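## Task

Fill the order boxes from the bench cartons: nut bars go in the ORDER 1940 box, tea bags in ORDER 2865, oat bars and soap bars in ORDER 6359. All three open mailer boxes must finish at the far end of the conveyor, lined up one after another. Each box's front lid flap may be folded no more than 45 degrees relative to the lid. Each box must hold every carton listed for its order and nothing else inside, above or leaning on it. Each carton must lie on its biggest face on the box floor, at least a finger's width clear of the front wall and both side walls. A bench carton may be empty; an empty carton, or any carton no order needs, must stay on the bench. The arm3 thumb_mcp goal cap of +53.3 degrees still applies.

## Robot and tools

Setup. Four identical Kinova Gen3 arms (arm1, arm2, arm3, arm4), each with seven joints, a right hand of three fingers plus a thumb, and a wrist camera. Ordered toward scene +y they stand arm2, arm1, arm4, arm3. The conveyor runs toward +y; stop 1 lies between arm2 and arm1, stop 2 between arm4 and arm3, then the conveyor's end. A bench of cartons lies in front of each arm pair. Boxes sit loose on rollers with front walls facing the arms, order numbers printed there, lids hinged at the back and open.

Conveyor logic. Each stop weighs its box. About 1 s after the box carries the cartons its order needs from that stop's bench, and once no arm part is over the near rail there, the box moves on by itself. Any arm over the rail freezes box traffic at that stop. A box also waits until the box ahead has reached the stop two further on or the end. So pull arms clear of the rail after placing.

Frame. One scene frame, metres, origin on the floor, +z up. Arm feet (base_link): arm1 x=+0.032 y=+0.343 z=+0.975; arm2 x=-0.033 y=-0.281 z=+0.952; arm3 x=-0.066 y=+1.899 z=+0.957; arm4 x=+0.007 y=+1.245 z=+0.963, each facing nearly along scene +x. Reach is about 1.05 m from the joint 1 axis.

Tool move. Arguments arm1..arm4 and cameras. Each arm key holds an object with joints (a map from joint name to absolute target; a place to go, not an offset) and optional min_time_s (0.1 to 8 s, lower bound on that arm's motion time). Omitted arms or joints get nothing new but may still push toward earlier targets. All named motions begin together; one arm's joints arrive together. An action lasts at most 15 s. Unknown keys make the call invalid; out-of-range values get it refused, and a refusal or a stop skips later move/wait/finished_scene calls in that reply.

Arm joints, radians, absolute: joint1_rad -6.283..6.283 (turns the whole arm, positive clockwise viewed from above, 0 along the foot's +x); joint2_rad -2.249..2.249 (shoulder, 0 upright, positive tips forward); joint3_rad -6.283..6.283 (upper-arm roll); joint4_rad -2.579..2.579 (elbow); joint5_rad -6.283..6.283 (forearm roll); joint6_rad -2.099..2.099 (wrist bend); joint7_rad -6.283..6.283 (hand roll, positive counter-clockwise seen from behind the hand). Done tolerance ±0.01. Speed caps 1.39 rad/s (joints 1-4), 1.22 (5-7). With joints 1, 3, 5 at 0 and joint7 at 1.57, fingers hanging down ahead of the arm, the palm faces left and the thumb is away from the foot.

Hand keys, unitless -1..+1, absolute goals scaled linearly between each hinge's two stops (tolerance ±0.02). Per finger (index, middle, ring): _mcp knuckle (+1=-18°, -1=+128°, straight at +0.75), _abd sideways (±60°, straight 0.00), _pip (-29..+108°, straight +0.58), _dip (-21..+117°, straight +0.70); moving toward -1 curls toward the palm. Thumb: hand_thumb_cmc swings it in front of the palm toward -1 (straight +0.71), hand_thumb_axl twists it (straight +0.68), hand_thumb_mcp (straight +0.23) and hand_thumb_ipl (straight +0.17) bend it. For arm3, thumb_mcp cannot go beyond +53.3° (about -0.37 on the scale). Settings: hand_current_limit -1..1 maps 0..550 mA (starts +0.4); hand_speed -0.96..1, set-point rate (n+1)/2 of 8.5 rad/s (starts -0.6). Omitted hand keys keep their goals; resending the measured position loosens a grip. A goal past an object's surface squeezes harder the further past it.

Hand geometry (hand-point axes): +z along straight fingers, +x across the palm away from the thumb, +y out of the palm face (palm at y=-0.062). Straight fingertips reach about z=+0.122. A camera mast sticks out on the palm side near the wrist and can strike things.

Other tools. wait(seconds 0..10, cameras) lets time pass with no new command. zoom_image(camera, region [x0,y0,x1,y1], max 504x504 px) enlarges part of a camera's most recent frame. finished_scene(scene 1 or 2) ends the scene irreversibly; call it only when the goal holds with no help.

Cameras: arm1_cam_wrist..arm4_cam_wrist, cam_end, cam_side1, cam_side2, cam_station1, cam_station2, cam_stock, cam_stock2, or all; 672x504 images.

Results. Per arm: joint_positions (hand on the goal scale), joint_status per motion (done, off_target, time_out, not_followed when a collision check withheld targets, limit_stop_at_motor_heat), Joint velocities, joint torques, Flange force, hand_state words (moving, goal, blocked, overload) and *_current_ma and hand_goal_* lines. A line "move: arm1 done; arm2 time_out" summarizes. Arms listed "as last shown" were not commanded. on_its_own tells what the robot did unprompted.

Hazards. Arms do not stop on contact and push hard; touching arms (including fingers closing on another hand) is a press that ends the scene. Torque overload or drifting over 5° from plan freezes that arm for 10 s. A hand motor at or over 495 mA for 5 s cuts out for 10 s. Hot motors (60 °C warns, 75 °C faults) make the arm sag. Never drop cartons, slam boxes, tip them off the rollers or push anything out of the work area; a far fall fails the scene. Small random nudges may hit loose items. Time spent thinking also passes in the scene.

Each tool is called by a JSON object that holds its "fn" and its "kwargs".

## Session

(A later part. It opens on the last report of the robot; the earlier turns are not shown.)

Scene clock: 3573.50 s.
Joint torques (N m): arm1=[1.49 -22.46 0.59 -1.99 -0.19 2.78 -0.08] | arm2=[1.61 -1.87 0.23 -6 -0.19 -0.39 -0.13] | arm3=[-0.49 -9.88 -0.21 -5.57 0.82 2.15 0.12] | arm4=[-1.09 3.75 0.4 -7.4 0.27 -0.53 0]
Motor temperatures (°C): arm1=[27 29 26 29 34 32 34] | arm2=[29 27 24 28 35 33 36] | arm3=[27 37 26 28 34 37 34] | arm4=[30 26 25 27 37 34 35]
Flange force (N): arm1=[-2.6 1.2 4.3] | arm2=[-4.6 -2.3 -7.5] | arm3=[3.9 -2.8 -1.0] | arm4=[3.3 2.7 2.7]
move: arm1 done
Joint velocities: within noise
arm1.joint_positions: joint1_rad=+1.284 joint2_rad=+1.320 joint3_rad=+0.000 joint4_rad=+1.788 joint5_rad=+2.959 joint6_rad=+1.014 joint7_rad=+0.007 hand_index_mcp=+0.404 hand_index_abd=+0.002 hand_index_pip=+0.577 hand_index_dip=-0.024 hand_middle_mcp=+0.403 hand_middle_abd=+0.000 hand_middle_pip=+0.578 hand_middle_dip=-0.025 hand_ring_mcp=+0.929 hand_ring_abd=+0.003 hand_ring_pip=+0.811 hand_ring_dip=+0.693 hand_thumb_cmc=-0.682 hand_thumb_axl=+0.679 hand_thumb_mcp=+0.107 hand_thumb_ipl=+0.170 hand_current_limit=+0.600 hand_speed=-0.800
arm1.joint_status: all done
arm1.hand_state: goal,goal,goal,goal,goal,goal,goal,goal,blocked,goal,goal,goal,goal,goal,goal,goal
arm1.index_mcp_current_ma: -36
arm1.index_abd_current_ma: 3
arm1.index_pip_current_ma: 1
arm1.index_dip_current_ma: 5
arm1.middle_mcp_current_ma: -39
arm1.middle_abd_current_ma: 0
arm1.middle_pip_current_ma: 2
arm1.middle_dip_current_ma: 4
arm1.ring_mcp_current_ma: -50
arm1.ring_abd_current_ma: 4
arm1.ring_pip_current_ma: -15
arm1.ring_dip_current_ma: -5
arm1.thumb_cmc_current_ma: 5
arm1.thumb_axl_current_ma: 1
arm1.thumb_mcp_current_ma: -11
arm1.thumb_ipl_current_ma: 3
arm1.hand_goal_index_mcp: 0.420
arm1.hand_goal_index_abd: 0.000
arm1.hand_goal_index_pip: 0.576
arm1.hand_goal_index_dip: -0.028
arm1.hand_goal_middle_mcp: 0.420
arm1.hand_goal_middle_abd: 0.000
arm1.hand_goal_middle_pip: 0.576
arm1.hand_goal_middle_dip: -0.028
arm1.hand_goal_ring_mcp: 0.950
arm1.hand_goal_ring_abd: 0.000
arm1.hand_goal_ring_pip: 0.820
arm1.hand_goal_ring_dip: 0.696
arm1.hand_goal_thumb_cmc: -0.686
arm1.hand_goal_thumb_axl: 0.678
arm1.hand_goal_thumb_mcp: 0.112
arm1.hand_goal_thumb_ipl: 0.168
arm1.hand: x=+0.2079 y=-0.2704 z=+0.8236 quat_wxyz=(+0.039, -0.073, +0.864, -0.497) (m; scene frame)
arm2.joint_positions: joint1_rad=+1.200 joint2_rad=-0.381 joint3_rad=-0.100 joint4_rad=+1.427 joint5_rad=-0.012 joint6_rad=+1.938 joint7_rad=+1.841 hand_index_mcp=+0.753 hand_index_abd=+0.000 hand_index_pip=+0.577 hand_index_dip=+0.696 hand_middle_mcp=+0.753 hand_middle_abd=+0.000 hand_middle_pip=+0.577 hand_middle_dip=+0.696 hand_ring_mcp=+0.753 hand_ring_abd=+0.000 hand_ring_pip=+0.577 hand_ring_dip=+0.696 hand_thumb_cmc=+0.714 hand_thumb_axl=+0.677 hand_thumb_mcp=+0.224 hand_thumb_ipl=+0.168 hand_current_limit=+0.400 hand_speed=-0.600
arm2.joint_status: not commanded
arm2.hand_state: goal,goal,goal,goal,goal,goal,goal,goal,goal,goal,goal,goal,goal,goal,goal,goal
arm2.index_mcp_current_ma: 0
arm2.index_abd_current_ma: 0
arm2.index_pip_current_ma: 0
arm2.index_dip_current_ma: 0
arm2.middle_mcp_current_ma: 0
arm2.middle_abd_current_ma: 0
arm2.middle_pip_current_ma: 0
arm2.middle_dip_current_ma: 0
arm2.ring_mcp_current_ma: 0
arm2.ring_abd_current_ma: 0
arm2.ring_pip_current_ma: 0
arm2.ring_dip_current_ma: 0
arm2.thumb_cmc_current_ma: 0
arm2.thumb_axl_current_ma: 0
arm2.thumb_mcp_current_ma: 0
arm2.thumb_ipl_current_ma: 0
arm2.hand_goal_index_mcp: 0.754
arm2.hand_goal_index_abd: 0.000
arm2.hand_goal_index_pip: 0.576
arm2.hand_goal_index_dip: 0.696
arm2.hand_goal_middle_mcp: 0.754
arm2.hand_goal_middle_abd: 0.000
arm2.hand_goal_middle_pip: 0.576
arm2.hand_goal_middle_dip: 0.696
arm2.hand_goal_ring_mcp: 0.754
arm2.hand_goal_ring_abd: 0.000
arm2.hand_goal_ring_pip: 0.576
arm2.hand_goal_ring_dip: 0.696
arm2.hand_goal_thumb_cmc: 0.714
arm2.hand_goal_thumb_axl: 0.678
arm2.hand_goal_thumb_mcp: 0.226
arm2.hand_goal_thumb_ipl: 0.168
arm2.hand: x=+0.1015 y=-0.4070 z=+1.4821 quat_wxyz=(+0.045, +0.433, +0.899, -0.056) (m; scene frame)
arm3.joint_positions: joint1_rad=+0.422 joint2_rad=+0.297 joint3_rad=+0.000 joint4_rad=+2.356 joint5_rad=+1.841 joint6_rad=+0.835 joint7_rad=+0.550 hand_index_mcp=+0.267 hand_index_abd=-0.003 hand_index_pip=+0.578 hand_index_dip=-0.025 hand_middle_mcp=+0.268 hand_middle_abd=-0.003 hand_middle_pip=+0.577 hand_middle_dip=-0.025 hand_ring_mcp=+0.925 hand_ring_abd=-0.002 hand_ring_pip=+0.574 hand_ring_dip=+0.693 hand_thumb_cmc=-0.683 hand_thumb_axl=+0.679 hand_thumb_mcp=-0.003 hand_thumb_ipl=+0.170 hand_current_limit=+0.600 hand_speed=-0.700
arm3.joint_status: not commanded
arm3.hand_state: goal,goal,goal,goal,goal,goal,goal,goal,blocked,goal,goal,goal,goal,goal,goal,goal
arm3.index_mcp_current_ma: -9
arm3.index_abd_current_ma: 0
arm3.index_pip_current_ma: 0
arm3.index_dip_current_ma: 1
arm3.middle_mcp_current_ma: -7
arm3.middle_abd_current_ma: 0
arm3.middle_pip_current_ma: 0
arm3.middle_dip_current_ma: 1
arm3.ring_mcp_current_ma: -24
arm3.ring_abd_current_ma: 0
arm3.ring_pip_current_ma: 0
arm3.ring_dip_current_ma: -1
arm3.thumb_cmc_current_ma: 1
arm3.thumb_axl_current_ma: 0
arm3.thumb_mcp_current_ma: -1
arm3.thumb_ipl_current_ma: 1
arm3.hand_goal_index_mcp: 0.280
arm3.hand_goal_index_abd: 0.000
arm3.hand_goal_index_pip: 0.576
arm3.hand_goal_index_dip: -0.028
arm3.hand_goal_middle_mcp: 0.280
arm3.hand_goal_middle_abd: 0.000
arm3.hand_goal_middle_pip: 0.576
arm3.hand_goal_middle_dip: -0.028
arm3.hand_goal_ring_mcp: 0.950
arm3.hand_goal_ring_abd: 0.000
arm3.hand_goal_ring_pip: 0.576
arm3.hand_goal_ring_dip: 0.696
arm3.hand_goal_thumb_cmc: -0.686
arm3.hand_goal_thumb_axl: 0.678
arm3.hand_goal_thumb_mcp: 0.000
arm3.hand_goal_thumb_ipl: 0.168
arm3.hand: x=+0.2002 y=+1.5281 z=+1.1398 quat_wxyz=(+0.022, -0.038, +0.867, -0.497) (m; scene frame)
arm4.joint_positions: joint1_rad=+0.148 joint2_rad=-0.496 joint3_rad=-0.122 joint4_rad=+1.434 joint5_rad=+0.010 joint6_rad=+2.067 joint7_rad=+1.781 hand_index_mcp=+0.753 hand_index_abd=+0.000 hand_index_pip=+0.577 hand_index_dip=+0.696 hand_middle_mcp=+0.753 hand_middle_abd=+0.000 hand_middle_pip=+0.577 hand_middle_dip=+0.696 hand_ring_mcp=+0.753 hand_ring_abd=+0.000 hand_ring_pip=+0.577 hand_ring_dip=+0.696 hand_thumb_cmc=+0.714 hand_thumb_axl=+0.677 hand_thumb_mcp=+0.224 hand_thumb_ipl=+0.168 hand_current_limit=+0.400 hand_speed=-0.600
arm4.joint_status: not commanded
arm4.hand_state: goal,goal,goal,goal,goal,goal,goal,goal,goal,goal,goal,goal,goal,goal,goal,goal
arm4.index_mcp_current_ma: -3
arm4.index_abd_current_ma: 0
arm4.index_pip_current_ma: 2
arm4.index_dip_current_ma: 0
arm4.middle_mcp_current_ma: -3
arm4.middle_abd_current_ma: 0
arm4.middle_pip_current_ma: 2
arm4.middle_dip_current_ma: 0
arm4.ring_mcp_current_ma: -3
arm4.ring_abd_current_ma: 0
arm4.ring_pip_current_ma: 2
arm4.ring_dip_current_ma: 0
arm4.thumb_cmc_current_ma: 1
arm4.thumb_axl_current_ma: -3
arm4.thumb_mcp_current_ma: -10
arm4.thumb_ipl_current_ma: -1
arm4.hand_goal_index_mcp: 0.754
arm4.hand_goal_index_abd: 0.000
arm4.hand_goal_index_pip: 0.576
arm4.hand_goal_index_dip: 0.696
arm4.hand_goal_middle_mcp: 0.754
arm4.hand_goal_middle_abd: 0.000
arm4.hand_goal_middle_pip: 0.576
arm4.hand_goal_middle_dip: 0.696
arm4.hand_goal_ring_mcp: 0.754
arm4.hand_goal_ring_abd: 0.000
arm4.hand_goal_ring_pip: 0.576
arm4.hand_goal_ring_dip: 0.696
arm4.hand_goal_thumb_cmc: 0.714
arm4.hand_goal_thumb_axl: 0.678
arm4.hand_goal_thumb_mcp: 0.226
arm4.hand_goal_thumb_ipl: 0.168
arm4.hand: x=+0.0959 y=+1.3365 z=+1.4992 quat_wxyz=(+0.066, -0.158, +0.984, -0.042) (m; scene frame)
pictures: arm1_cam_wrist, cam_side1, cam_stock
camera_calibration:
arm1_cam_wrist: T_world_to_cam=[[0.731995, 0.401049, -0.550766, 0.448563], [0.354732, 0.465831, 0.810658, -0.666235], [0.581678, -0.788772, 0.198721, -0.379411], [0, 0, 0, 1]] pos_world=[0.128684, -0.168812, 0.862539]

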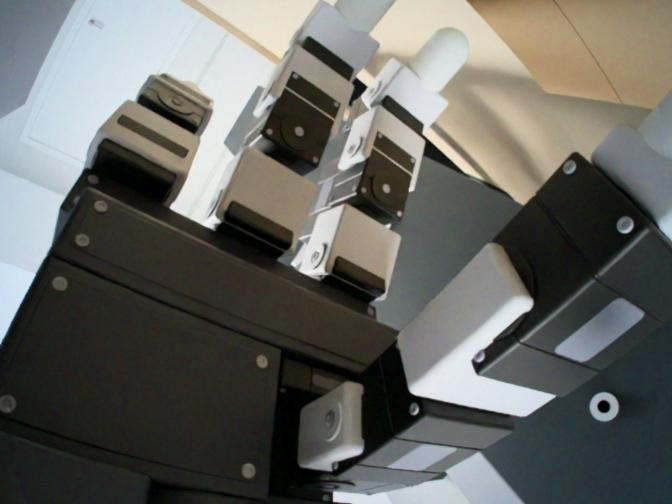

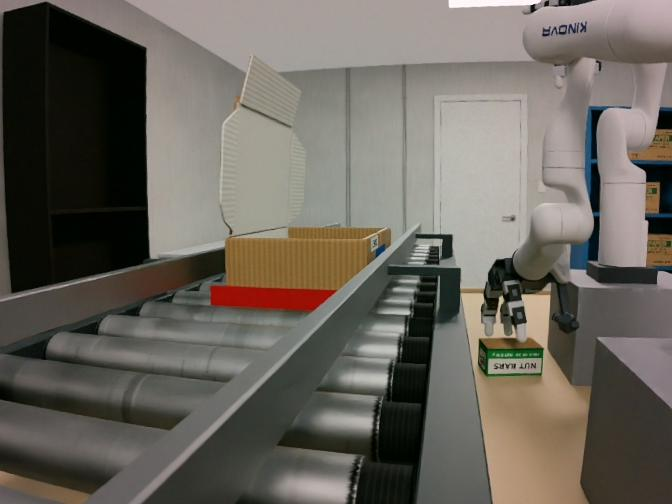

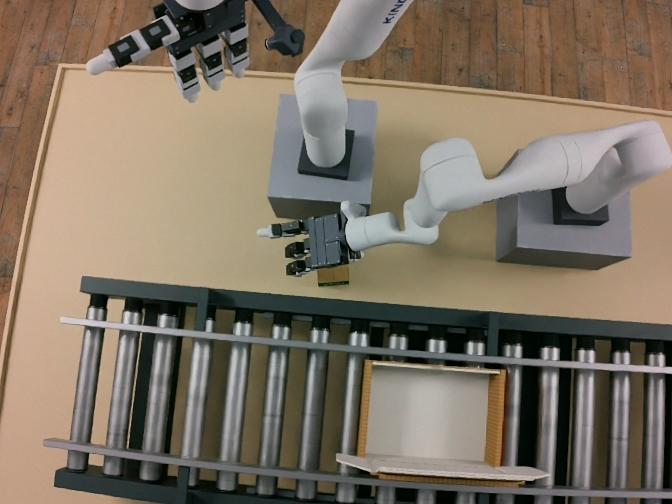

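{"fn": "move", "kwargs": {"arm1": {"joints":{"joint1_rad":1.28411,"joint2_rad":1.41408,"joint3_rad":0,"joint4_rad":1.71959,"joint5_rad":2.96194,"joint6_rad":1.03938,"joint7_rad":0.00163},"min_time_s":1.3}, "cameras": ["arm1_cam_wrist","cam_side1"]}}

{"fn": "zoom_image", "kwargs": {"camera": "arm1_cam_wrist", "region": [330, 0, 672, 180]}}

{"fn": "zoom_image", "kwargs": {"camera": "cam_side1", "region": [440, 240, 600, 400]}}

Scene clock: 3601.47 s.
Joint torques (N m): arm1=[1.55 -22.55 0.51 -1.77 -0.23 2.78 -0.05] | arm2=[1.6 -1.92 0.25 -5.99 -0.22 -0.34 -0.19] | arm3=[-0.5 -9.87 -0.17 -5.58 0.91 2.15 0.13] | arm4=[-1.04 3.81 0.37 -7.46 0.24 -0.53 0.04]
Motor temperatures (°C): arm1=[27 29 26 29 34 32 34] | arm2=[29 27 24 28 35 33 36] | arm3=[27 37 26 28 34 37 34] | arm4=[30 26 25 27 37 34 35]
Flange force (N): arm1=[-2.4 1.4 4.3] | arm2=[-4.7 -2.5 -7.4] | arm3=[3.8 -2.9 -1.3] | arm4=[3.5 2.6 3.0]
move: arm1 done
Joint velocities: within noise
arm1.joint_positions: joint1_rad=+1.284 joint2_rad=+1.414 joint3_rad=+0.000 joint4_rad=+1.720 joint5_rad=+2.962 joint6_rad=+1.039 joint7_rad=+0.002 hand_index_mcp=+0.404 hand_index_abd=+0.002 hand_index_pip=+0.577 hand_index_dip=-0.024 hand_middle_mcp=+0.403 hand_middle_abd=+0.000 hand_middle_pip=+0.578 hand_middle_dip=-0.025 hand_ring_mcp=+0.929 hand_ring_abd=+0.003 hand_ring_pip=+0.811 hand_ring_dip=+0.693 hand_thumb_cmc=-0.682 hand_thumb_axl=+0.679 hand_thumb_mcp=+0.107 hand_thumb_ipl=+0.170 hand_current_limit=+0.600 hand_speed=-0.800
arm1.joint_status: all done
arm1.hand_state: goal,goal,goal,goal,goal,goal,goal,goal,blocked,goal,goal,goal,goal,goal,goal,goal
arm1.index_mcp_current_ma: -35
arm1.index_abd_current_ma: 3
arm1.index_pip_current_ma: 1
arm1.index_dip_current_ma: 5
arm1.middle_mcp_current_ma: -39
arm1.middle_abd_current_ma: 0
arm1.middle_pip_current_ma: 2
arm1.middle_dip_current_ma: 4
arm1.ring_mcp_current_ma: -50
arm1.ring_abd_current_ma: 4
arm1.ring_pip_current_ma: -15
arm1.ring_dip_current_ma: -5
arm1.thumb_cmc_current_ma: 5
arm1.thumb_axl_current_ma: 1
arm1.thumb_mcp_current_ma: -11
arm1.thumb_ipl_current_ma: 3
arm1.hand_goal_index_mcp: 0.420
arm1.hand_goal_index_abd: 0.000
arm1.hand_goal_index_pip: 0.576
arm1.hand_goal_index_dip: -0.028
arm1.hand_goal_middle_mcp: 0.420
arm1.hand_goal_middle_abd: 0.000
arm1.hand_goal_middle_pip: 0.576
arm1.hand_goal_middle_dip: -0.028
arm1.hand_goal_ring_mcp: 0.950
arm1.hand_goal_ring_abd: 0.000
arm1.hand_goal_ring_pip: 0.820
arm1.hand_goal_ring_dip: 0.696
arm1.hand_goal_thumb_cmc: -0.686
arm1.hand_goal_thumb_axl: 0.678
arm1.hand_goal_thumb_mcp: 0.112
arm1.hand_goal_thumb_ipl: 0.168
arm1.hand: x=+0.2077 y=-0.2703 z=+0.7846 quat_wxyz=(+0.039, -0.073, +0.864, -0.497) (m; scene frame)
arm2, arm3, arm4: as last shown
pictures: arm1_cam_wrist, cam_side1
camera_calibration:
arm1_cam_wrist: T_world_to_cam=[[0.732035, 0.401104, -0.550673, 0.427117], [0.354649, 0.465784, 0.810722, -0.634645], [0.581678, -0.788772, 0.198719, -0.371465], [0, 0, 0, 1]] pos_world=[0.128484, -0.168712, 0.823539]

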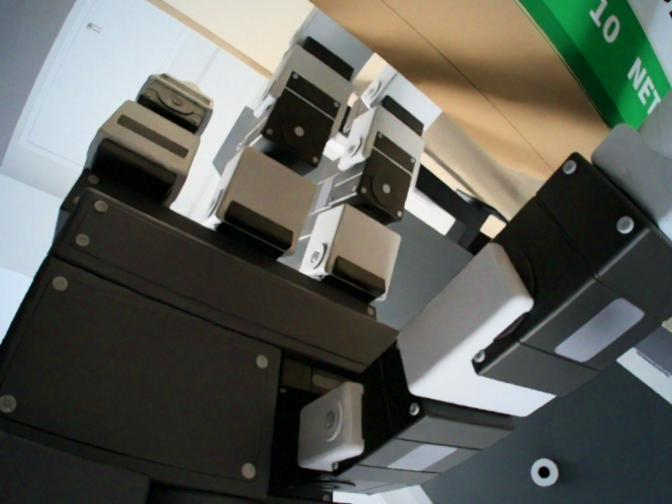

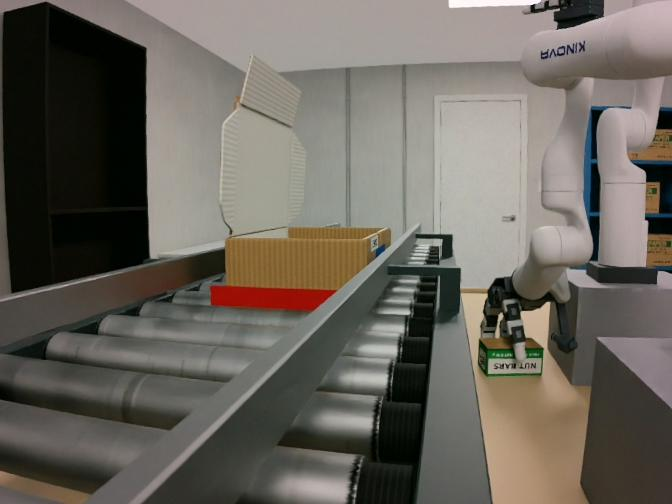

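Scaled by 1.474 from the camera's 672x504 image, which has a finer 960x720 frame.

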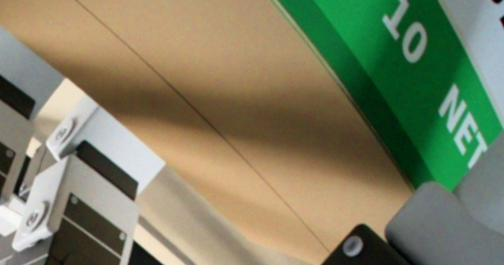

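Scaled by 3.150.

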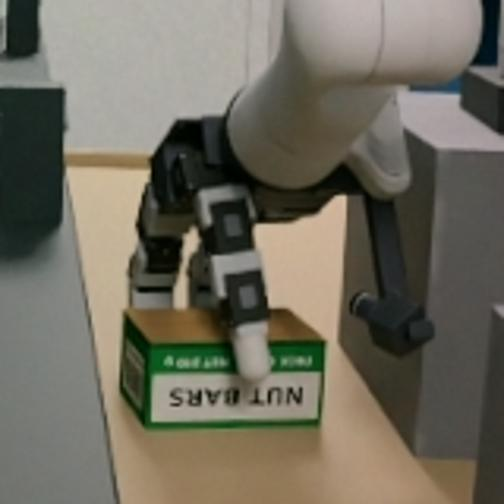

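{"fn": "move", "kwargs": {"arm1": {"joints":{"hand_index_mcp":0.10,"hand_middle_mcp":0.10,"hand_thumb_mcp":-0.22,"hand_speed":-0.85}}, "cameras": ["arm1_cam_wrist","cam_side1"]}}

{"fn": "zoom_image", "kwargs": {"camera": "cam_side1", "region": [440, 240, 600, 400]}}

Scene clock: 3608.03 s.
Joint torques (N m): arm1=[1.27 -19.46 0.1 -0.1 -0.17 1.42 -0.01] | arm2=[1.57 -1.87 0.23 -5.93 -0.16 -0.34 -0.17] | arm3=[-0.51 -9.83 -0.22 -5.64 0.92 2.09 0.1] | arm4=[-1.07 3.76 0.4 -7.4 0.23 -0.54 0.04]
Motor temperatures (°C): arm1=[27 29 26 29 34 32 34] | arm2=[29 27 24 28 35 33 36] | arm3=[27 37 26 28 34 37 34] | arm4=[30 26 25 27 37 34 35]
Flange force (N): arm1=[-2.1 -2.3 3.4] | arm2=[-4.7 -2.4 -7.6] | arm3=[3.8 -3.0 -1.6] | arm4=[3.3 2.7 2.7]
move: arm1 off_target
Joint velocities: within noise
arm1.joint_positions: joint1_rad=+1.284 joint2_rad=+1.414 joint3_rad=+0.000 joint4_rad=+1.720 joint5_rad=+2.962 joint6_rad=+1.039 joint7_rad=+0.002 hand_index_mcp=+0.194 hand_index_abd=+0.002 hand_index_pip=+0.596 hand_index_dip=-0.023 hand_middle_mcp=+0.192 hand_middle_abd=+0.000 hand_middle_pip=+0.597 hand_middle_dip=-0.024 hand_ring_mcp=+0.930 hand_ring_abd=+0.003 hand_ring_pip=+0.811 hand_ring_dip=+0.693 hand_thumb_cmc=-0.683 hand_thumb_axl=+0.679 hand_thumb_mcp=-0.054 hand_thumb_ipl=+0.185 hand_current_limit=+0.600 hand_speed=-0.850
arm1.joint_status: hand_index_mcp off_target (ended at +0.194, target +0.100); hand_middle_mcp off_target (ended at +0.192, target +0.100); hand_thumb_mcp off_target (ended at -0.054, target -0.220); the others done
arm1.hand_state: blocked,goal,goal,goal,blocked,goal,blocked,goal,blocked,goal,goal,goal,goal,goal,blocked,goal
arm1.index_mcp_current_ma: 355
arm1.index_abd_current_ma: 2
arm1.index_pip_current_ma: 44
arm1.index_dip_current_ma: 7
arm1.middle_mcp_current_ma: 343
arm1.middle_abd_current_ma: 0
arm1.middle_pip_current_ma: 48
arm1.middle_dip_current_ma: 5
arm1.ring_mcp_current_ma: -50
arm1.ring_abd_current_ma: 4
arm1.ring_pip_current_ma: -15
arm1.ring_dip_current_ma: -5
arm1.thumb_cmc_current_ma: 5
arm1.thumb_axl_current_ma: 1
arm1.thumb_mcp_current_ma: 440
arm1.thumb_ipl_current_ma: 55
arm1.hand_goal_index_mcp: 0.100
arm1.hand_goal_index_abd: 0.000
arm1.hand_goal_index_pip: 0.576
arm1.hand_goal_index_dip: -0.028
arm1.hand_goal_middle_mcp: 0.100
arm1.hand_goal_middle_abd: 0.000
arm1.hand_goal_middle_pip: 0.576
arm1.hand_goal_middle_dip: -0.028
arm1.hand_goal_ring_mcp: 0.950
arm1.hand_goal_ring_abd: 0.000
arm1.hand_goal_ring_pip: 0.820
arm1.hand_goal_ring_dip: 0.696
arm1.hand_goal_thumb_cmc: -0.686
arm1.hand_goal_thumb_axl: 0.678
arm1.hand_goal_thumb_mcp: -0.220
arm1.hand_goal_thumb_ipl: 0.168
arm1.hand: x=+0.2077 y=-0.2703 z=+0.7846 quat_wxyz=(+0.039, -0.073, +0.864, -0.497) (m; scene frame)
arm2, arm3, arm4: as last shown
pictures: arm1_cam_wrist, cam_side1
camera_calibration:
arm1_cam_wrist: T_world_to_cam=[[0.732035, 0.401104, -0.550673, 0.427117], [0.354649, 0.465784, 0.810722, -0.634645], [0.581678, -0.788772, 0.198719, -0.371465], [0, 0, 0, 1]] pos_world=[0.128484, -0.168712, 0.823539]

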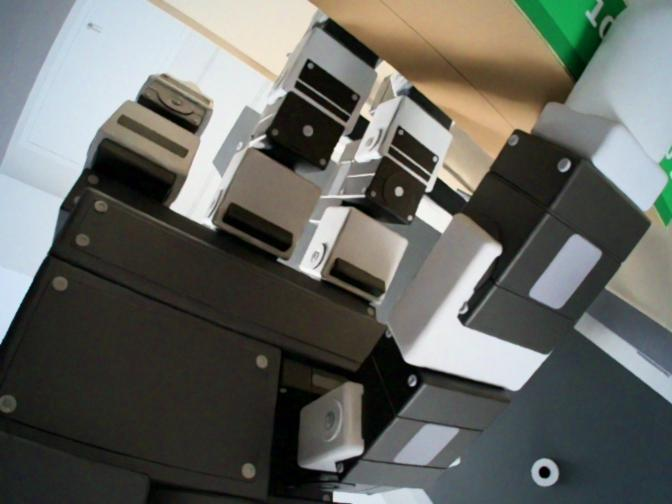

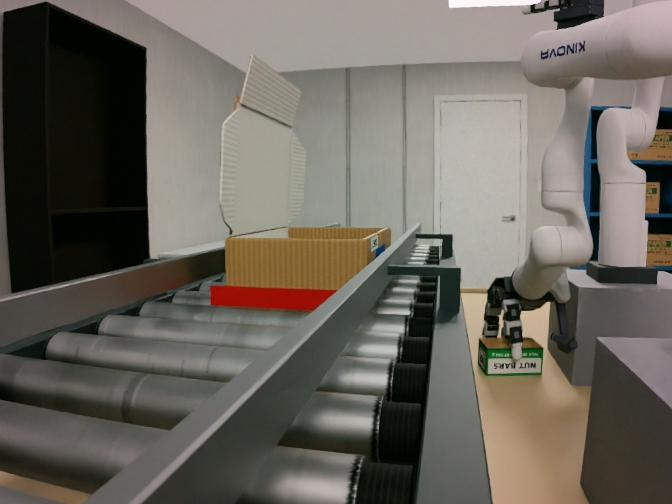

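Scaled by 3.150.

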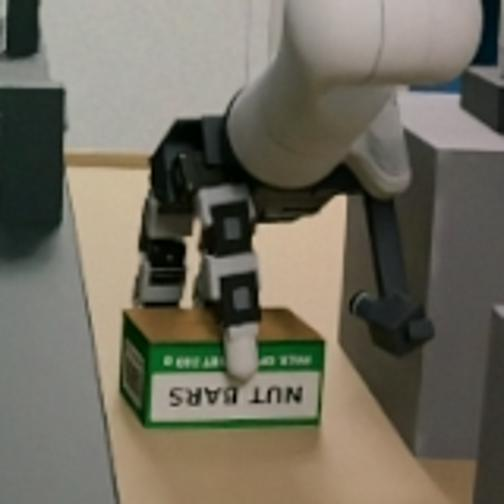

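{"fn": "move", "kwargs": {"arm1": {"joints":{"joint1_rad":1.28411,"joint2_rad":1.31978,"joint3_rad":0,"joint4_rad":1.78832,"joint5_rad":2.95915,"joint6_rad":1.01423,"joint7_rad":0.00702},"min_time_s":1.5}, "cameras": ["arm1_cam_wrist","cam_side1","cam_end"]}}

{"fn": "zoom_image", "kwargs": {"camera": "cam_side1", "region": [440, 240, 600, 400]}}

Scene clock: 3629.87 s.
Joint torques (N m): arm1=[1.52 -23.88 0.67 -2.46 -0.24 3.24 -0.11] | arm2=[1.59 -1.98 0.35 -5.93 -0.17 -0.33 -0.21] | arm3=[-0.47 -9.79 -0.23 -5.72 0.86 2.11 0.04] | arm4=[-1.07 3.84 0.43 -7.38 0.22 -0.54 0.02]
Motor temperatures (°C): arm1=[27 30 26 29 34 32 34] | arm2=[29 27 24 28 35 33 36] | arm3=[27 37 26 28 34 37 34] | arm4=[30 26 25 27 37 34 35]
Flange force (N): arm1=[-2.5 3.2 5.5] | arm2=[-5.0 -2.2 -7.7] | arm3=[4.1 -3.1 -1.7] | arm4=[3.4 2.7 2.6]
move: arm1 done
Joint velocities: within noise
arm1.joint_positions: joint1_rad=+1.284 joint2_rad=+1.320 joint3_rad=+0.000 joint4_rad=+1.788 joint5_rad=+2.959 joint6_rad=+1.014 joint7_rad=+0.007 hand_index_mcp=+0.170 hand_index_abd=+0.002 hand_index_pip=+0.600 hand_index_dip=-0.009 hand_middle_mcp=+0.165 hand_middle_abd=+0.000 hand_middle_pip=+0.602 hand_middle_dip=-0.014 hand_ring_mcp=+0.930 hand_ring_abd=+0.003 hand_ring_pip=+0.811 hand_ring_dip=+0.693 hand_thumb_cmc=-0.683 hand_thumb_axl=+0.679 hand_thumb_mcp=-0.061 hand_thumb_ipl=+0.187 hand_current_limit=+0.600 hand_speed=-0.850
arm1.joint_status: all done
arm1.hand_state: blocked,goal,blocked,goal,blocked,goal,blocked,goal,blocked,goal,goal,goal,goal,goal,blocked,goal
arm1.index_mcp_current_ma: 240
arm1.index_abd_current_ma: 2
arm1.index_pip_current_ma: 57
arm1.index_dip_current_ma: 44
arm1.middle_mcp_current_ma: 220
arm1.middle_abd_current_ma: 0
arm1.middle_pip_current_ma: 63
arm1.middle_dip_current_ma: 30
arm1.ring_mcp_current_ma: -50
arm1.ring_abd_current_ma: 4
arm1.ring_pip_current_ma: -15
arm1.ring_dip_current_ma: -5
arm1.thumb_cmc_current_ma: 5
arm1.thumb_axl_current_ma: 1
arm1.thumb_mcp_current_ma: 440
arm1.thumb_ipl_current_ma: 63
arm1.hand_goal_index_mcp: 0.100
arm1.hand_goal_index_abd: 0.000
arm1.hand_goal_index_pip: 0.576
arm1.hand_goal_index_dip: -0.028
arm1.hand_goal_middle_mcp: 0.100
arm1.hand_goal_middle_abd: 0.000
arm1.hand_goal_middle_pip: 0.576
arm1.hand_goal_middle_dip: -0.028
arm1.hand_goal_ring_mcp: 0.950
arm1.hand_goal_ring_abd: 0.000
arm1.hand_goal_ring_pip: 0.820
arm1.hand_goal_ring_dip: 0.696
arm1.hand_goal_thumb_cmc: -0.686
arm1.hand_goal_thumb_axl: 0.678
arm1.hand_goal_thumb_mcp: -0.220
arm1.hand_goal_thumb_ipl: 0.168
arm1.on_its_own: hand_index_mcp moved -0.025 toward your old target +0.100; hand_middle_mcp moved -0.027 toward your old target +0.100
arm1.hand: x=+0.2079 y=-0.2704 z=+0.8236 quat_wxyz=(+0.039, -0.073, +0.864, -0.497) (m; scene frame)
arm2, arm3, arm4: as last shown
pictures: arm1_cam_wrist, cam_end, cam_side1
camera_calibration:
arm1_cam_wrist: T_world_to_cam=[[0.731996, 0.401116, -0.550715, 0.44853], [0.354651, 0.465838, 0.810689, -0.666251], [0.581725, -0.788733, 0.198735, -0.379424], [0, 0, 0, 1]] pos_world=[0.128684, -0.168812, 0.862539]

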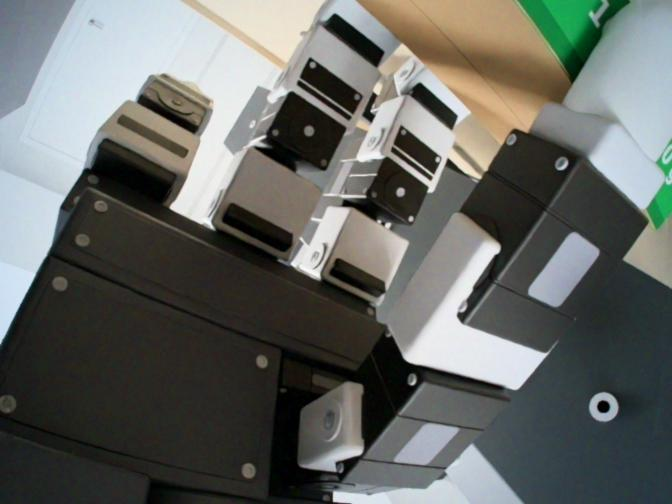

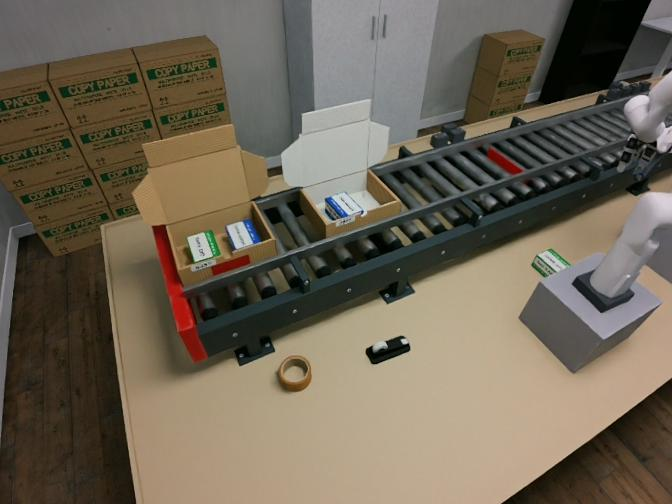

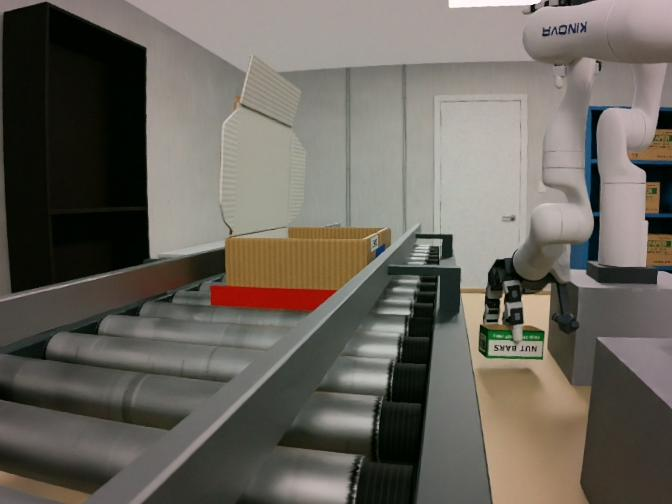

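Scaled by 3.150.

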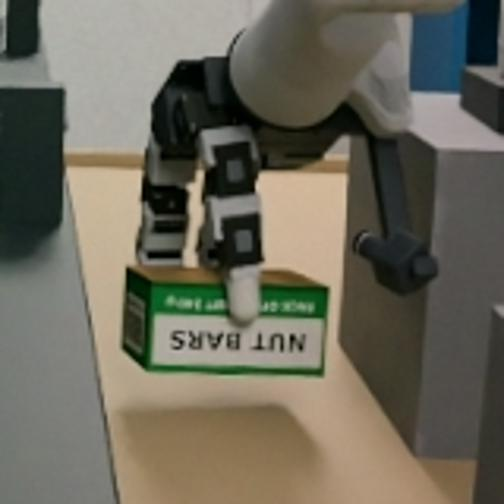

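{"fn": "zoom_image", "kwargs": {"camera": "cam_end", "region": [140, 90, 420, 290]}}

Scaled by 1.800.

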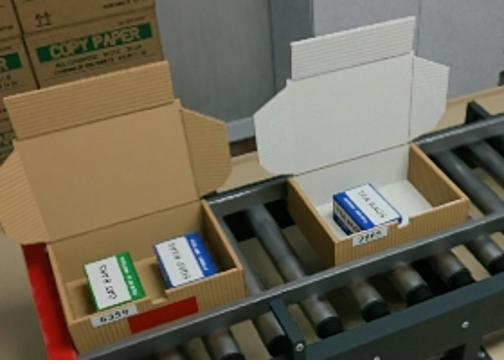

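{"fn": "move", "kwargs": {"arm1": {"joints":{"joint1_rad":1.2959,"joint2_rad":1.0502,"joint3_rad":0,"joint4_rad":1.99765,"joint5_rad":2.96427,"joint6_rad":0.95483,"joint7_rad":0.01906},"min_time_s":2.5}}}

{"fn": "move", "kwargs": {"arm1": {"joints":{"joint1_rad":0.73896,"joint2_rad":0.34191,"joint3_rad":0,"joint4_rad":2.40777,"joint5_rad":2.05318,"joint6_rad":0.82118,"joint7_rad":0.40144},"min_time_s":4}, "cameras": ["cam_stock","cam_station1","cam_side1"]}}

{"fn": "zoom_image", "kwargs": {"camera": "cam_stock", "region": [340, 340, 530, 480]}}

{"fn": "zoom_image", "kwargs": {"camera": "cam_side1", "region": [420, 140, 600, 280]}}

{"fn": "zoom_image", "kwargs": {"camera": "cam_station1", "region": [240, 120, 480, 320]}}

Scene clock: 3673.53 s.
Joint torques (N m): arm1=[1.48 -22.37 0.49 -2.93 -0.19 3.23 -0.1] | arm2=[1.58 -1.85 0.38 -6.04 -0.22 -0.35 -0.16] | arm3=[-0.4 -9.85 -0.24 -5.61 0.91 2.12 0.05] | arm4=[-1.05 3.75 0.36 -7.35 0.22 -0.53 0.01]
Motor temperatures (°C): arm1=[27 31 26 29 34 32 34] | arm2=[29 27 24 28 35 33 36] | arm3=[27 37 26 28 34 37 34] | arm4=[30 26 25 27 37 34 35]
Flange force (N): arm1=[-2.9 2.4 5.5] | arm2=[-4.7 -1.9 -7.2] | arm3=[3.5 -3.2 -1.8] | arm4=[3.3 2.4 2.5]
move: arm1 done
Joint velocities: within noise
arm1.joint_positions: joint1_rad=+1.296 joint2_rad=+1.050 joint3_rad=+0.000 joint4_rad=+1.998 joint5_rad=+2.964 joint6_rad=+0.955 joint7_rad=+0.019 hand_index_mcp=+0.170 hand_index_abd=+0.002 hand_index_pip=+0.600 hand_index_dip=-0.008 hand_middle_mcp=+0.165 hand_middle_abd=+0.000 hand_middle_pip=+0.602 hand_middle_dip=-0.014 hand_ring_mcp=+0.930 hand_ring_abd=+0.003 hand_ring_pip=+0.811 hand_ring_dip=+0.693 hand_thumb_cmc=-0.683 hand_thumb_axl=+0.679 hand_thumb_mcp=-0.061 hand_thumb_ipl=+0.187 hand_current_limit=+0.600 hand_speed=-0.850
arm1.joint_status: all done
arm1.hand_state: blocked,goal,blocked,goal,blocked,goal,blocked,goal,blocked,goal,goal,goal,goal,goal,blocked,goal
arm1.index_mcp_current_ma: 240
arm1.index_abd_current_ma: 2
arm1.index_pip_current_ma: 57
arm1.index_dip_current_ma: 44
arm1.middle_mcp_current_ma: 219
arm1.middle_abd_current_ma: 0
arm1.middle_pip_current_ma: 63
arm1.middle_dip_current_ma: 30
arm1.ring_mcp_current_ma: -50
arm1.ring_abd_current_ma: 4
arm1.ring_pip_current_ma: -15
arm1.ring_dip_current_ma: -5
arm1.thumb_cmc_current_ma: 5
arm1.thumb_axl_current_ma: 1
arm1.thumb_mcp_current_ma: 440
arm1.thumb_ipl_current_ma: 63
arm1.hand_goal_index_mcp: 0.100
arm1.hand_goal_index_abd: 0.000
arm1.hand_goal_index_pip: 0.576
arm1.hand_goal_index_dip: -0.028
arm1.hand_goal_middle_mcp: 0.100
arm1.hand_goal_middle_abd: 0.000
arm1.hand_goal_middle_pip: 0.576
arm1.hand_goal_middle_dip: -0.028
arm1.hand_goal_ring_mcp: 0.950
arm1.hand_goal_ring_abd: 0.000
arm1.hand_goal_ring_pip: 0.820
arm1.hand_goal_ring_dip: 0.696
arm1.hand_goal_thumb_cmc: -0.686
arm1.hand_goal_thumb_axl: 0.678
arm1.hand_goal_thumb_mcp: -0.220
arm1.hand_goal_thumb_ipl: 0.168
arm1.hand: x=+0.1959 y=-0.2496 z=+0.9296 quat_wxyz=(+0.039, -0.073, +0.864, -0.497) (m; scene frame)
arm2, arm3, arm4: as last shown
pictures: none

Scene clock: 3677.90 s.
Joint torques (N m): arm1=[1.47 -13.13 0.54 -4.66 0.58 3.01 -0.06] | arm2=[1.55 -1.89 0.37 -6.01 -0.14 -0.33 -0.16] | arm3=[-0.48 -9.86 -0.19 -5.69 0.8 2.15 0.05] | arm4=[-1.11 3.82 0.35 -7.43 0.23 -0.52 0]
Motor temperatures (°C): arm1=[27 31 26 29 34 32 34] | arm2=[29 27 24 28 35 33 36] | arm3=[27 37 26 28 34 37 34] | arm4=[30 26 25 27 37 34 35]
Flange force (N): arm1=[-4.4 1.9 2.1] | arm2=[-4.8 -1.9 -7.3] | arm3=[4.2 -2.9 -1.2] | arm4=[3.5 2.5 2.9]
move: arm1 done
Joint velocities: within noise
arm1.joint_positions: joint1_rad=+0.739 joint2_rad=+0.342 joint3_rad=+0.000 joint4_rad=+2.408 joint5_rad=+2.053 joint6_rad=+0.821 joint7_rad=+0.401 hand_index_mcp=+0.170 hand_index_abd=+0.002 hand_index_pip=+0.600 hand_index_dip=-0.008 hand_middle_mcp=+0.165 hand_middle_abd=+0.000 hand_middle_pip=+0.602 hand_middle_dip=-0.014 hand_ring_mcp=+0.930 hand_ring_abd=+0.003 hand_ring_pip=+0.811 hand_ring_dip=+0.693 hand_thumb_cmc=-0.683 hand_thumb_axl=+0.679 hand_thumb_mcp=-0.061 hand_thumb_ipl=+0.187 hand_current_limit=+0.600 hand_speed=-0.850
arm1.joint_status: all done
arm1.hand_state: blocked,goal,blocked,goal,blocked,goal,blocked,goal,blocked,goal,goal,goal,goal,goal,blocked,goal
arm1.index_mcp_current_ma: 240
arm1.index_abd_current_ma: 2
arm1.index_pip_current_ma: 57
arm1.index_dip_current_ma: 44
arm1.middle_mcp_current_ma: 219
arm1.middle_abd_current_ma: 0
arm1.middle_pip_current_ma: 63
arm1.middle_dip_current_ma: 30
arm1.ring_mcp_current_ma: -50
arm1.ring_abd_current_ma: 4
arm1.ring_pip_current_ma: -15
arm1.ring_dip_current_ma: -5
arm1.thumb_cmc_current_ma: 5
arm1.thumb_axl_current_ma: 1
arm1.thumb_mcp_current_ma: 440
arm1.thumb_ipl_current_ma: 63
arm1.hand_goal_index_mcp: 0.100
arm1.hand_goal_index_abd: 0.000
arm1.hand_goal_index_pip: 0.576
arm1.hand_goal_index_dip: -0.028
arm1.hand_goal_middle_mcp: 0.100
arm1.hand_goal_middle_abd: 0.000
arm1.hand_goal_middle_pip: 0.576
arm1.hand_goal_middle_dip: -0.028
arm1.hand_goal_ring_mcp: 0.950
arm1.hand_goal_ring_abd: 0.000
arm1.hand_goal_ring_pip: 0.820
arm1.hand_goal_ring_dip: 0.696
arm1.hand_goal_thumb_cmc: -0.686
arm1.hand_goal_thumb_axl: 0.678
arm1.hand_goal_thumb_mcp: -0.220
arm1.hand_goal_thumb_ipl: 0.168
arm1.hand: x=+0.2524 y=-0.0583 z=+1.1394 quat_wxyz=(+0.009, -0.020, +0.866, -0.499) (m; scene frame)
arm2, arm3, arm4: as last shown
pictures: cam_side1, cam_station1, cam_stock

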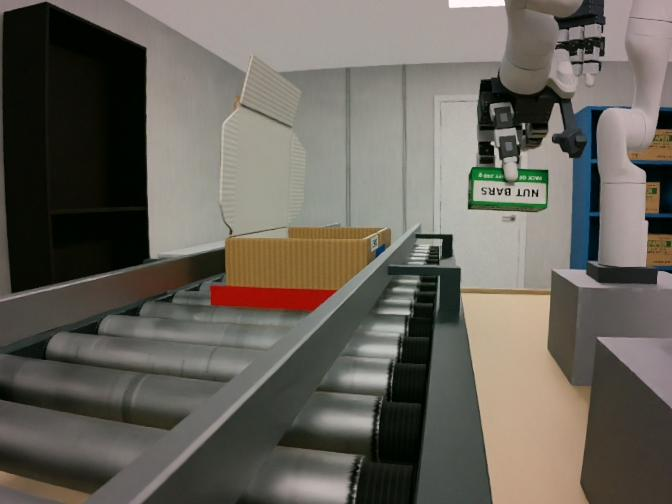

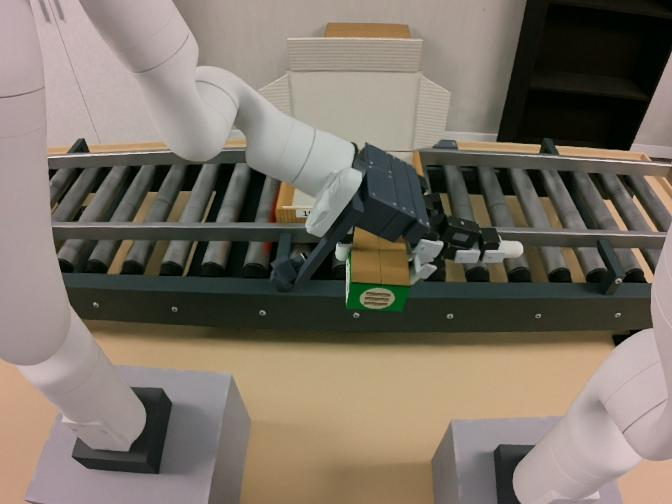

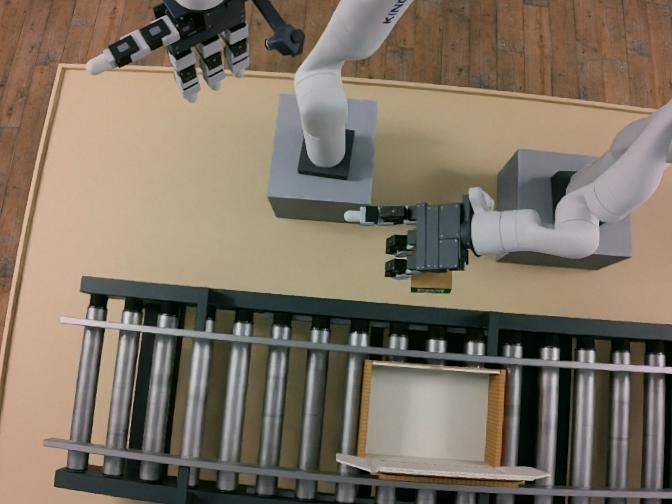

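Scaled by 2.653.

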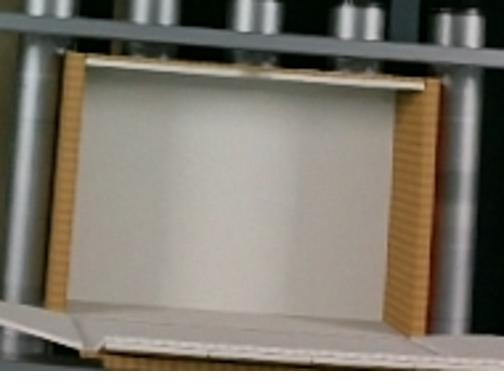

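Scaled by 2.800.

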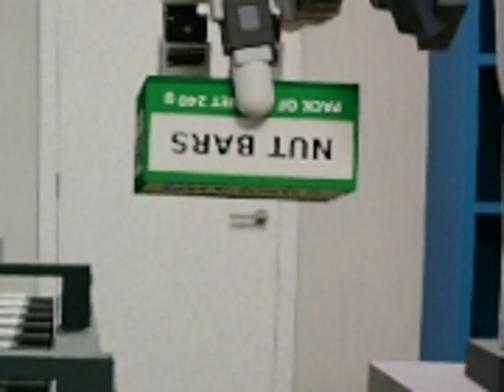

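Scaled by 2.100.

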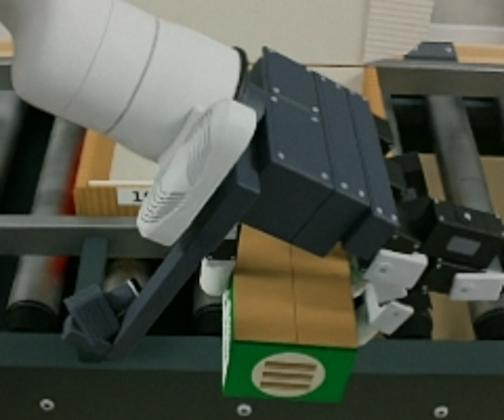

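{"fn": "move", "kwargs": {"arm1": {"joints":{"joint1_rad":0.28308,"joint2_rad":0.74941,"joint3_rad":0,"joint4_rad":1.51235,"joint5_rad":1.2698,"joint6_rad":1.08417,"joint7_rad":1.01557},"min_time_s":3}, "cameras": ["cam_stock","cam_station1","cam_side1"]}}

{"fn": "zoom_image", "kwargs": {"camera": "cam_stock", "region": [340, 340, 530, 480]}}

{"fn": "zoom_image", "kwargs": {"camera": "cam_station1", "region": [260, 110, 450, 250]}}

Scene clock: 3769.03 s.
Joint torques (N m): arm1=[1.43 -22.64 1.82 -6.99 1.95 1.9 -0.06] | arm2=[1.54 -1.84 0.34 -5.98 -0.19 -0.31 -0.17] | arm3=[-0.42 -9.86 -0.15 -5.66 0.87 2.11 0.1] | arm4=[-1.12 3.79 0.39 -7.41 0.22 -0.54 0]
Motor temperatures (°C): arm1=[27 30 26 29 34 32 34] | arm2=[29 27 24 28 35 33 36] | arm3=[27 37 26 28 34 37 34] | arm4=[30 26 25 27 37 34 35]
Flange force (N): arm1=[-4.0 3.8 1.8] | arm2=[-4.7 -2.0 -7.3] | arm3=[3.8 -2.7 -1.6] | arm4=[3.4 2.6 2.7]
move: arm1 done
Joint velocities: within noise
arm1.joint_positions: joint1_rad=+0.283 joint2_rad=+0.749 joint3_rad=+0.000 joint4_rad=+1.512 joint5_rad=+1.270 joint6_rad=+1.084 joint7_rad=+1.016 hand_index_mcp=+0.169 hand_index_abd=+0.002 hand_index_pip=+0.600 hand_index_dip=-0.008 hand_middle_mcp=+0.164 hand_middle_abd=+0.000 hand_middle_pip=+0.602 hand_middle_dip=-0.014 hand_ring_mcp=+0.930 hand_ring_abd=+0.003 hand_ring_pip=+0.811 hand_ring_dip=+0.693 hand_thumb_cmc=-0.683 hand_thumb_axl=+0.679 hand_thumb_mcp=-0.061 hand_thumb_ipl=+0.187 hand_current_limit=+0.600 hand_speed=-0.850
arm1.joint_status: all done
arm1.hand_state: blocked,goal,blocked,goal,blocked,goal,blocked,goal,blocked,goal,goal,goal,goal,goal,blocked,goal
arm1.index_mcp_current_ma: 239
arm1.index_abd_current_ma: 2
arm1.index_pip_current_ma: 57
arm1.index_dip_current_ma: 44
arm1.middle_mcp_current_ma: 218
arm1.middle_abd_current_ma: 0
arm1.middle_pip_current_ma: 63
arm1.middle_dip_current_ma: 30
arm1.ring_mcp_current_ma: -50
arm1.ring_abd_current_ma: 4
arm1.ring_pip_current_ma: -15
arm1.ring_dip_current_ma: -5
arm1.thumb_cmc_current_ma: 5
arm1.thumb_axl_current_ma: 1
arm1.thumb_mcp_current_ma: 440
arm1.thumb_ipl_current_ma: 64
arm1.hand_goal_index_mcp: 0.100
arm1.hand_goal_index_abd: 0.000
arm1.hand_goal_index_pip: 0.576
arm1.hand_goal_index_dip: -0.028
arm1.hand_goal_middle_mcp: 0.100
arm1.hand_goal_middle_abd: 0.000
arm1.hand_goal_middle_pip: 0.576
arm1.hand_goal_middle_dip: -0.028
arm1.hand_goal_ring_mcp: 0.950
arm1.hand_goal_ring_abd: 0.000
arm1.hand_goal_ring_pip: 0.820
arm1.hand_goal_ring_dip: 0.696
arm1.hand_goal_thumb_cmc: -0.686
arm1.hand_goal_thumb_axl: 0.678
arm1.hand_goal_thumb_mcp: -0.220
arm1.hand_goal_thumb_ipl: 0.168
arm1.hand: x=+0.5654 y=-0.0182 z=+1.1400 quat_wxyz=(-0.002, -0.001, +0.866, -0.499) (m; scene frame)
arm2, arm3, arm4: as last shown
pictures: cam_side1, cam_station1, cam_stock

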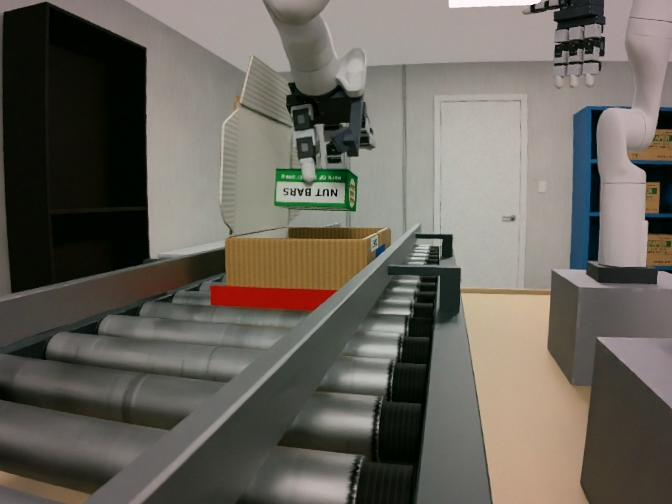

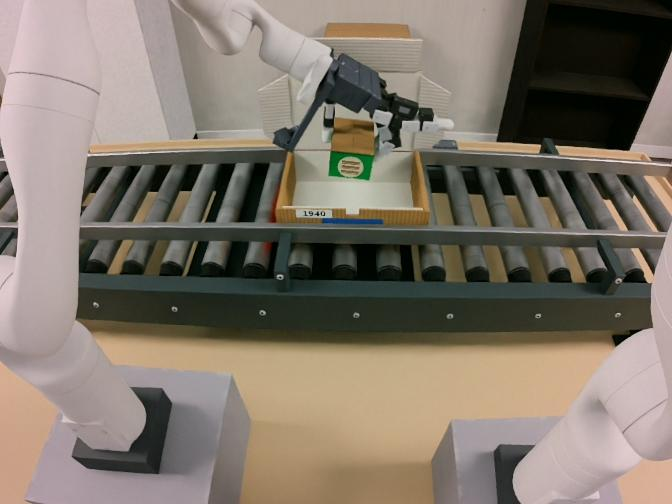

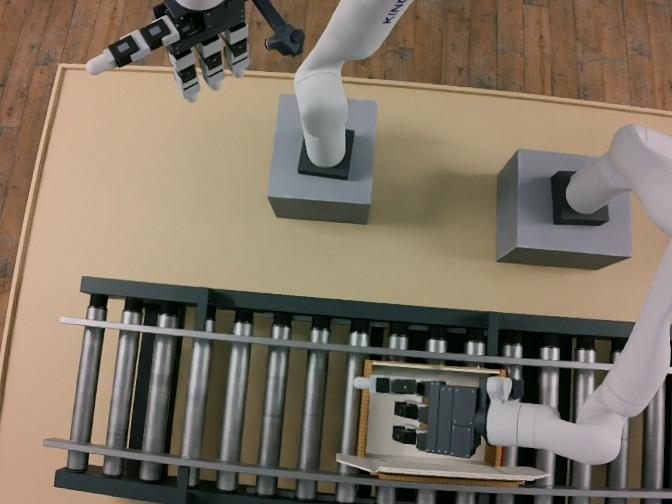

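Scaled by 2.653.

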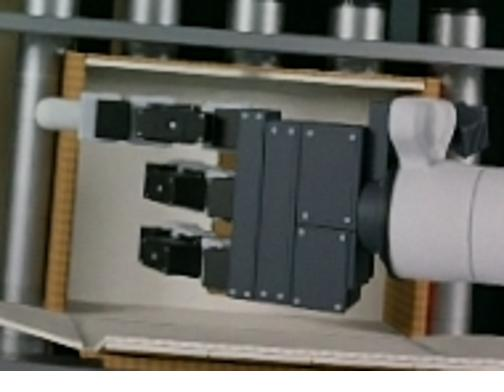

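Scaled by 2.653.

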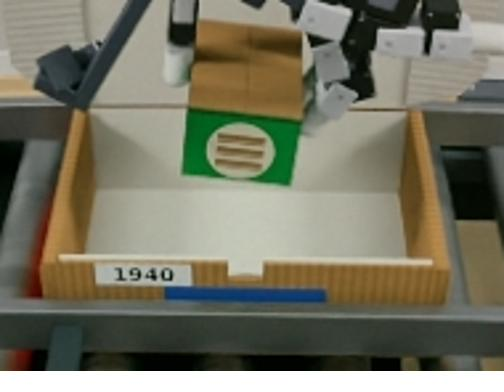

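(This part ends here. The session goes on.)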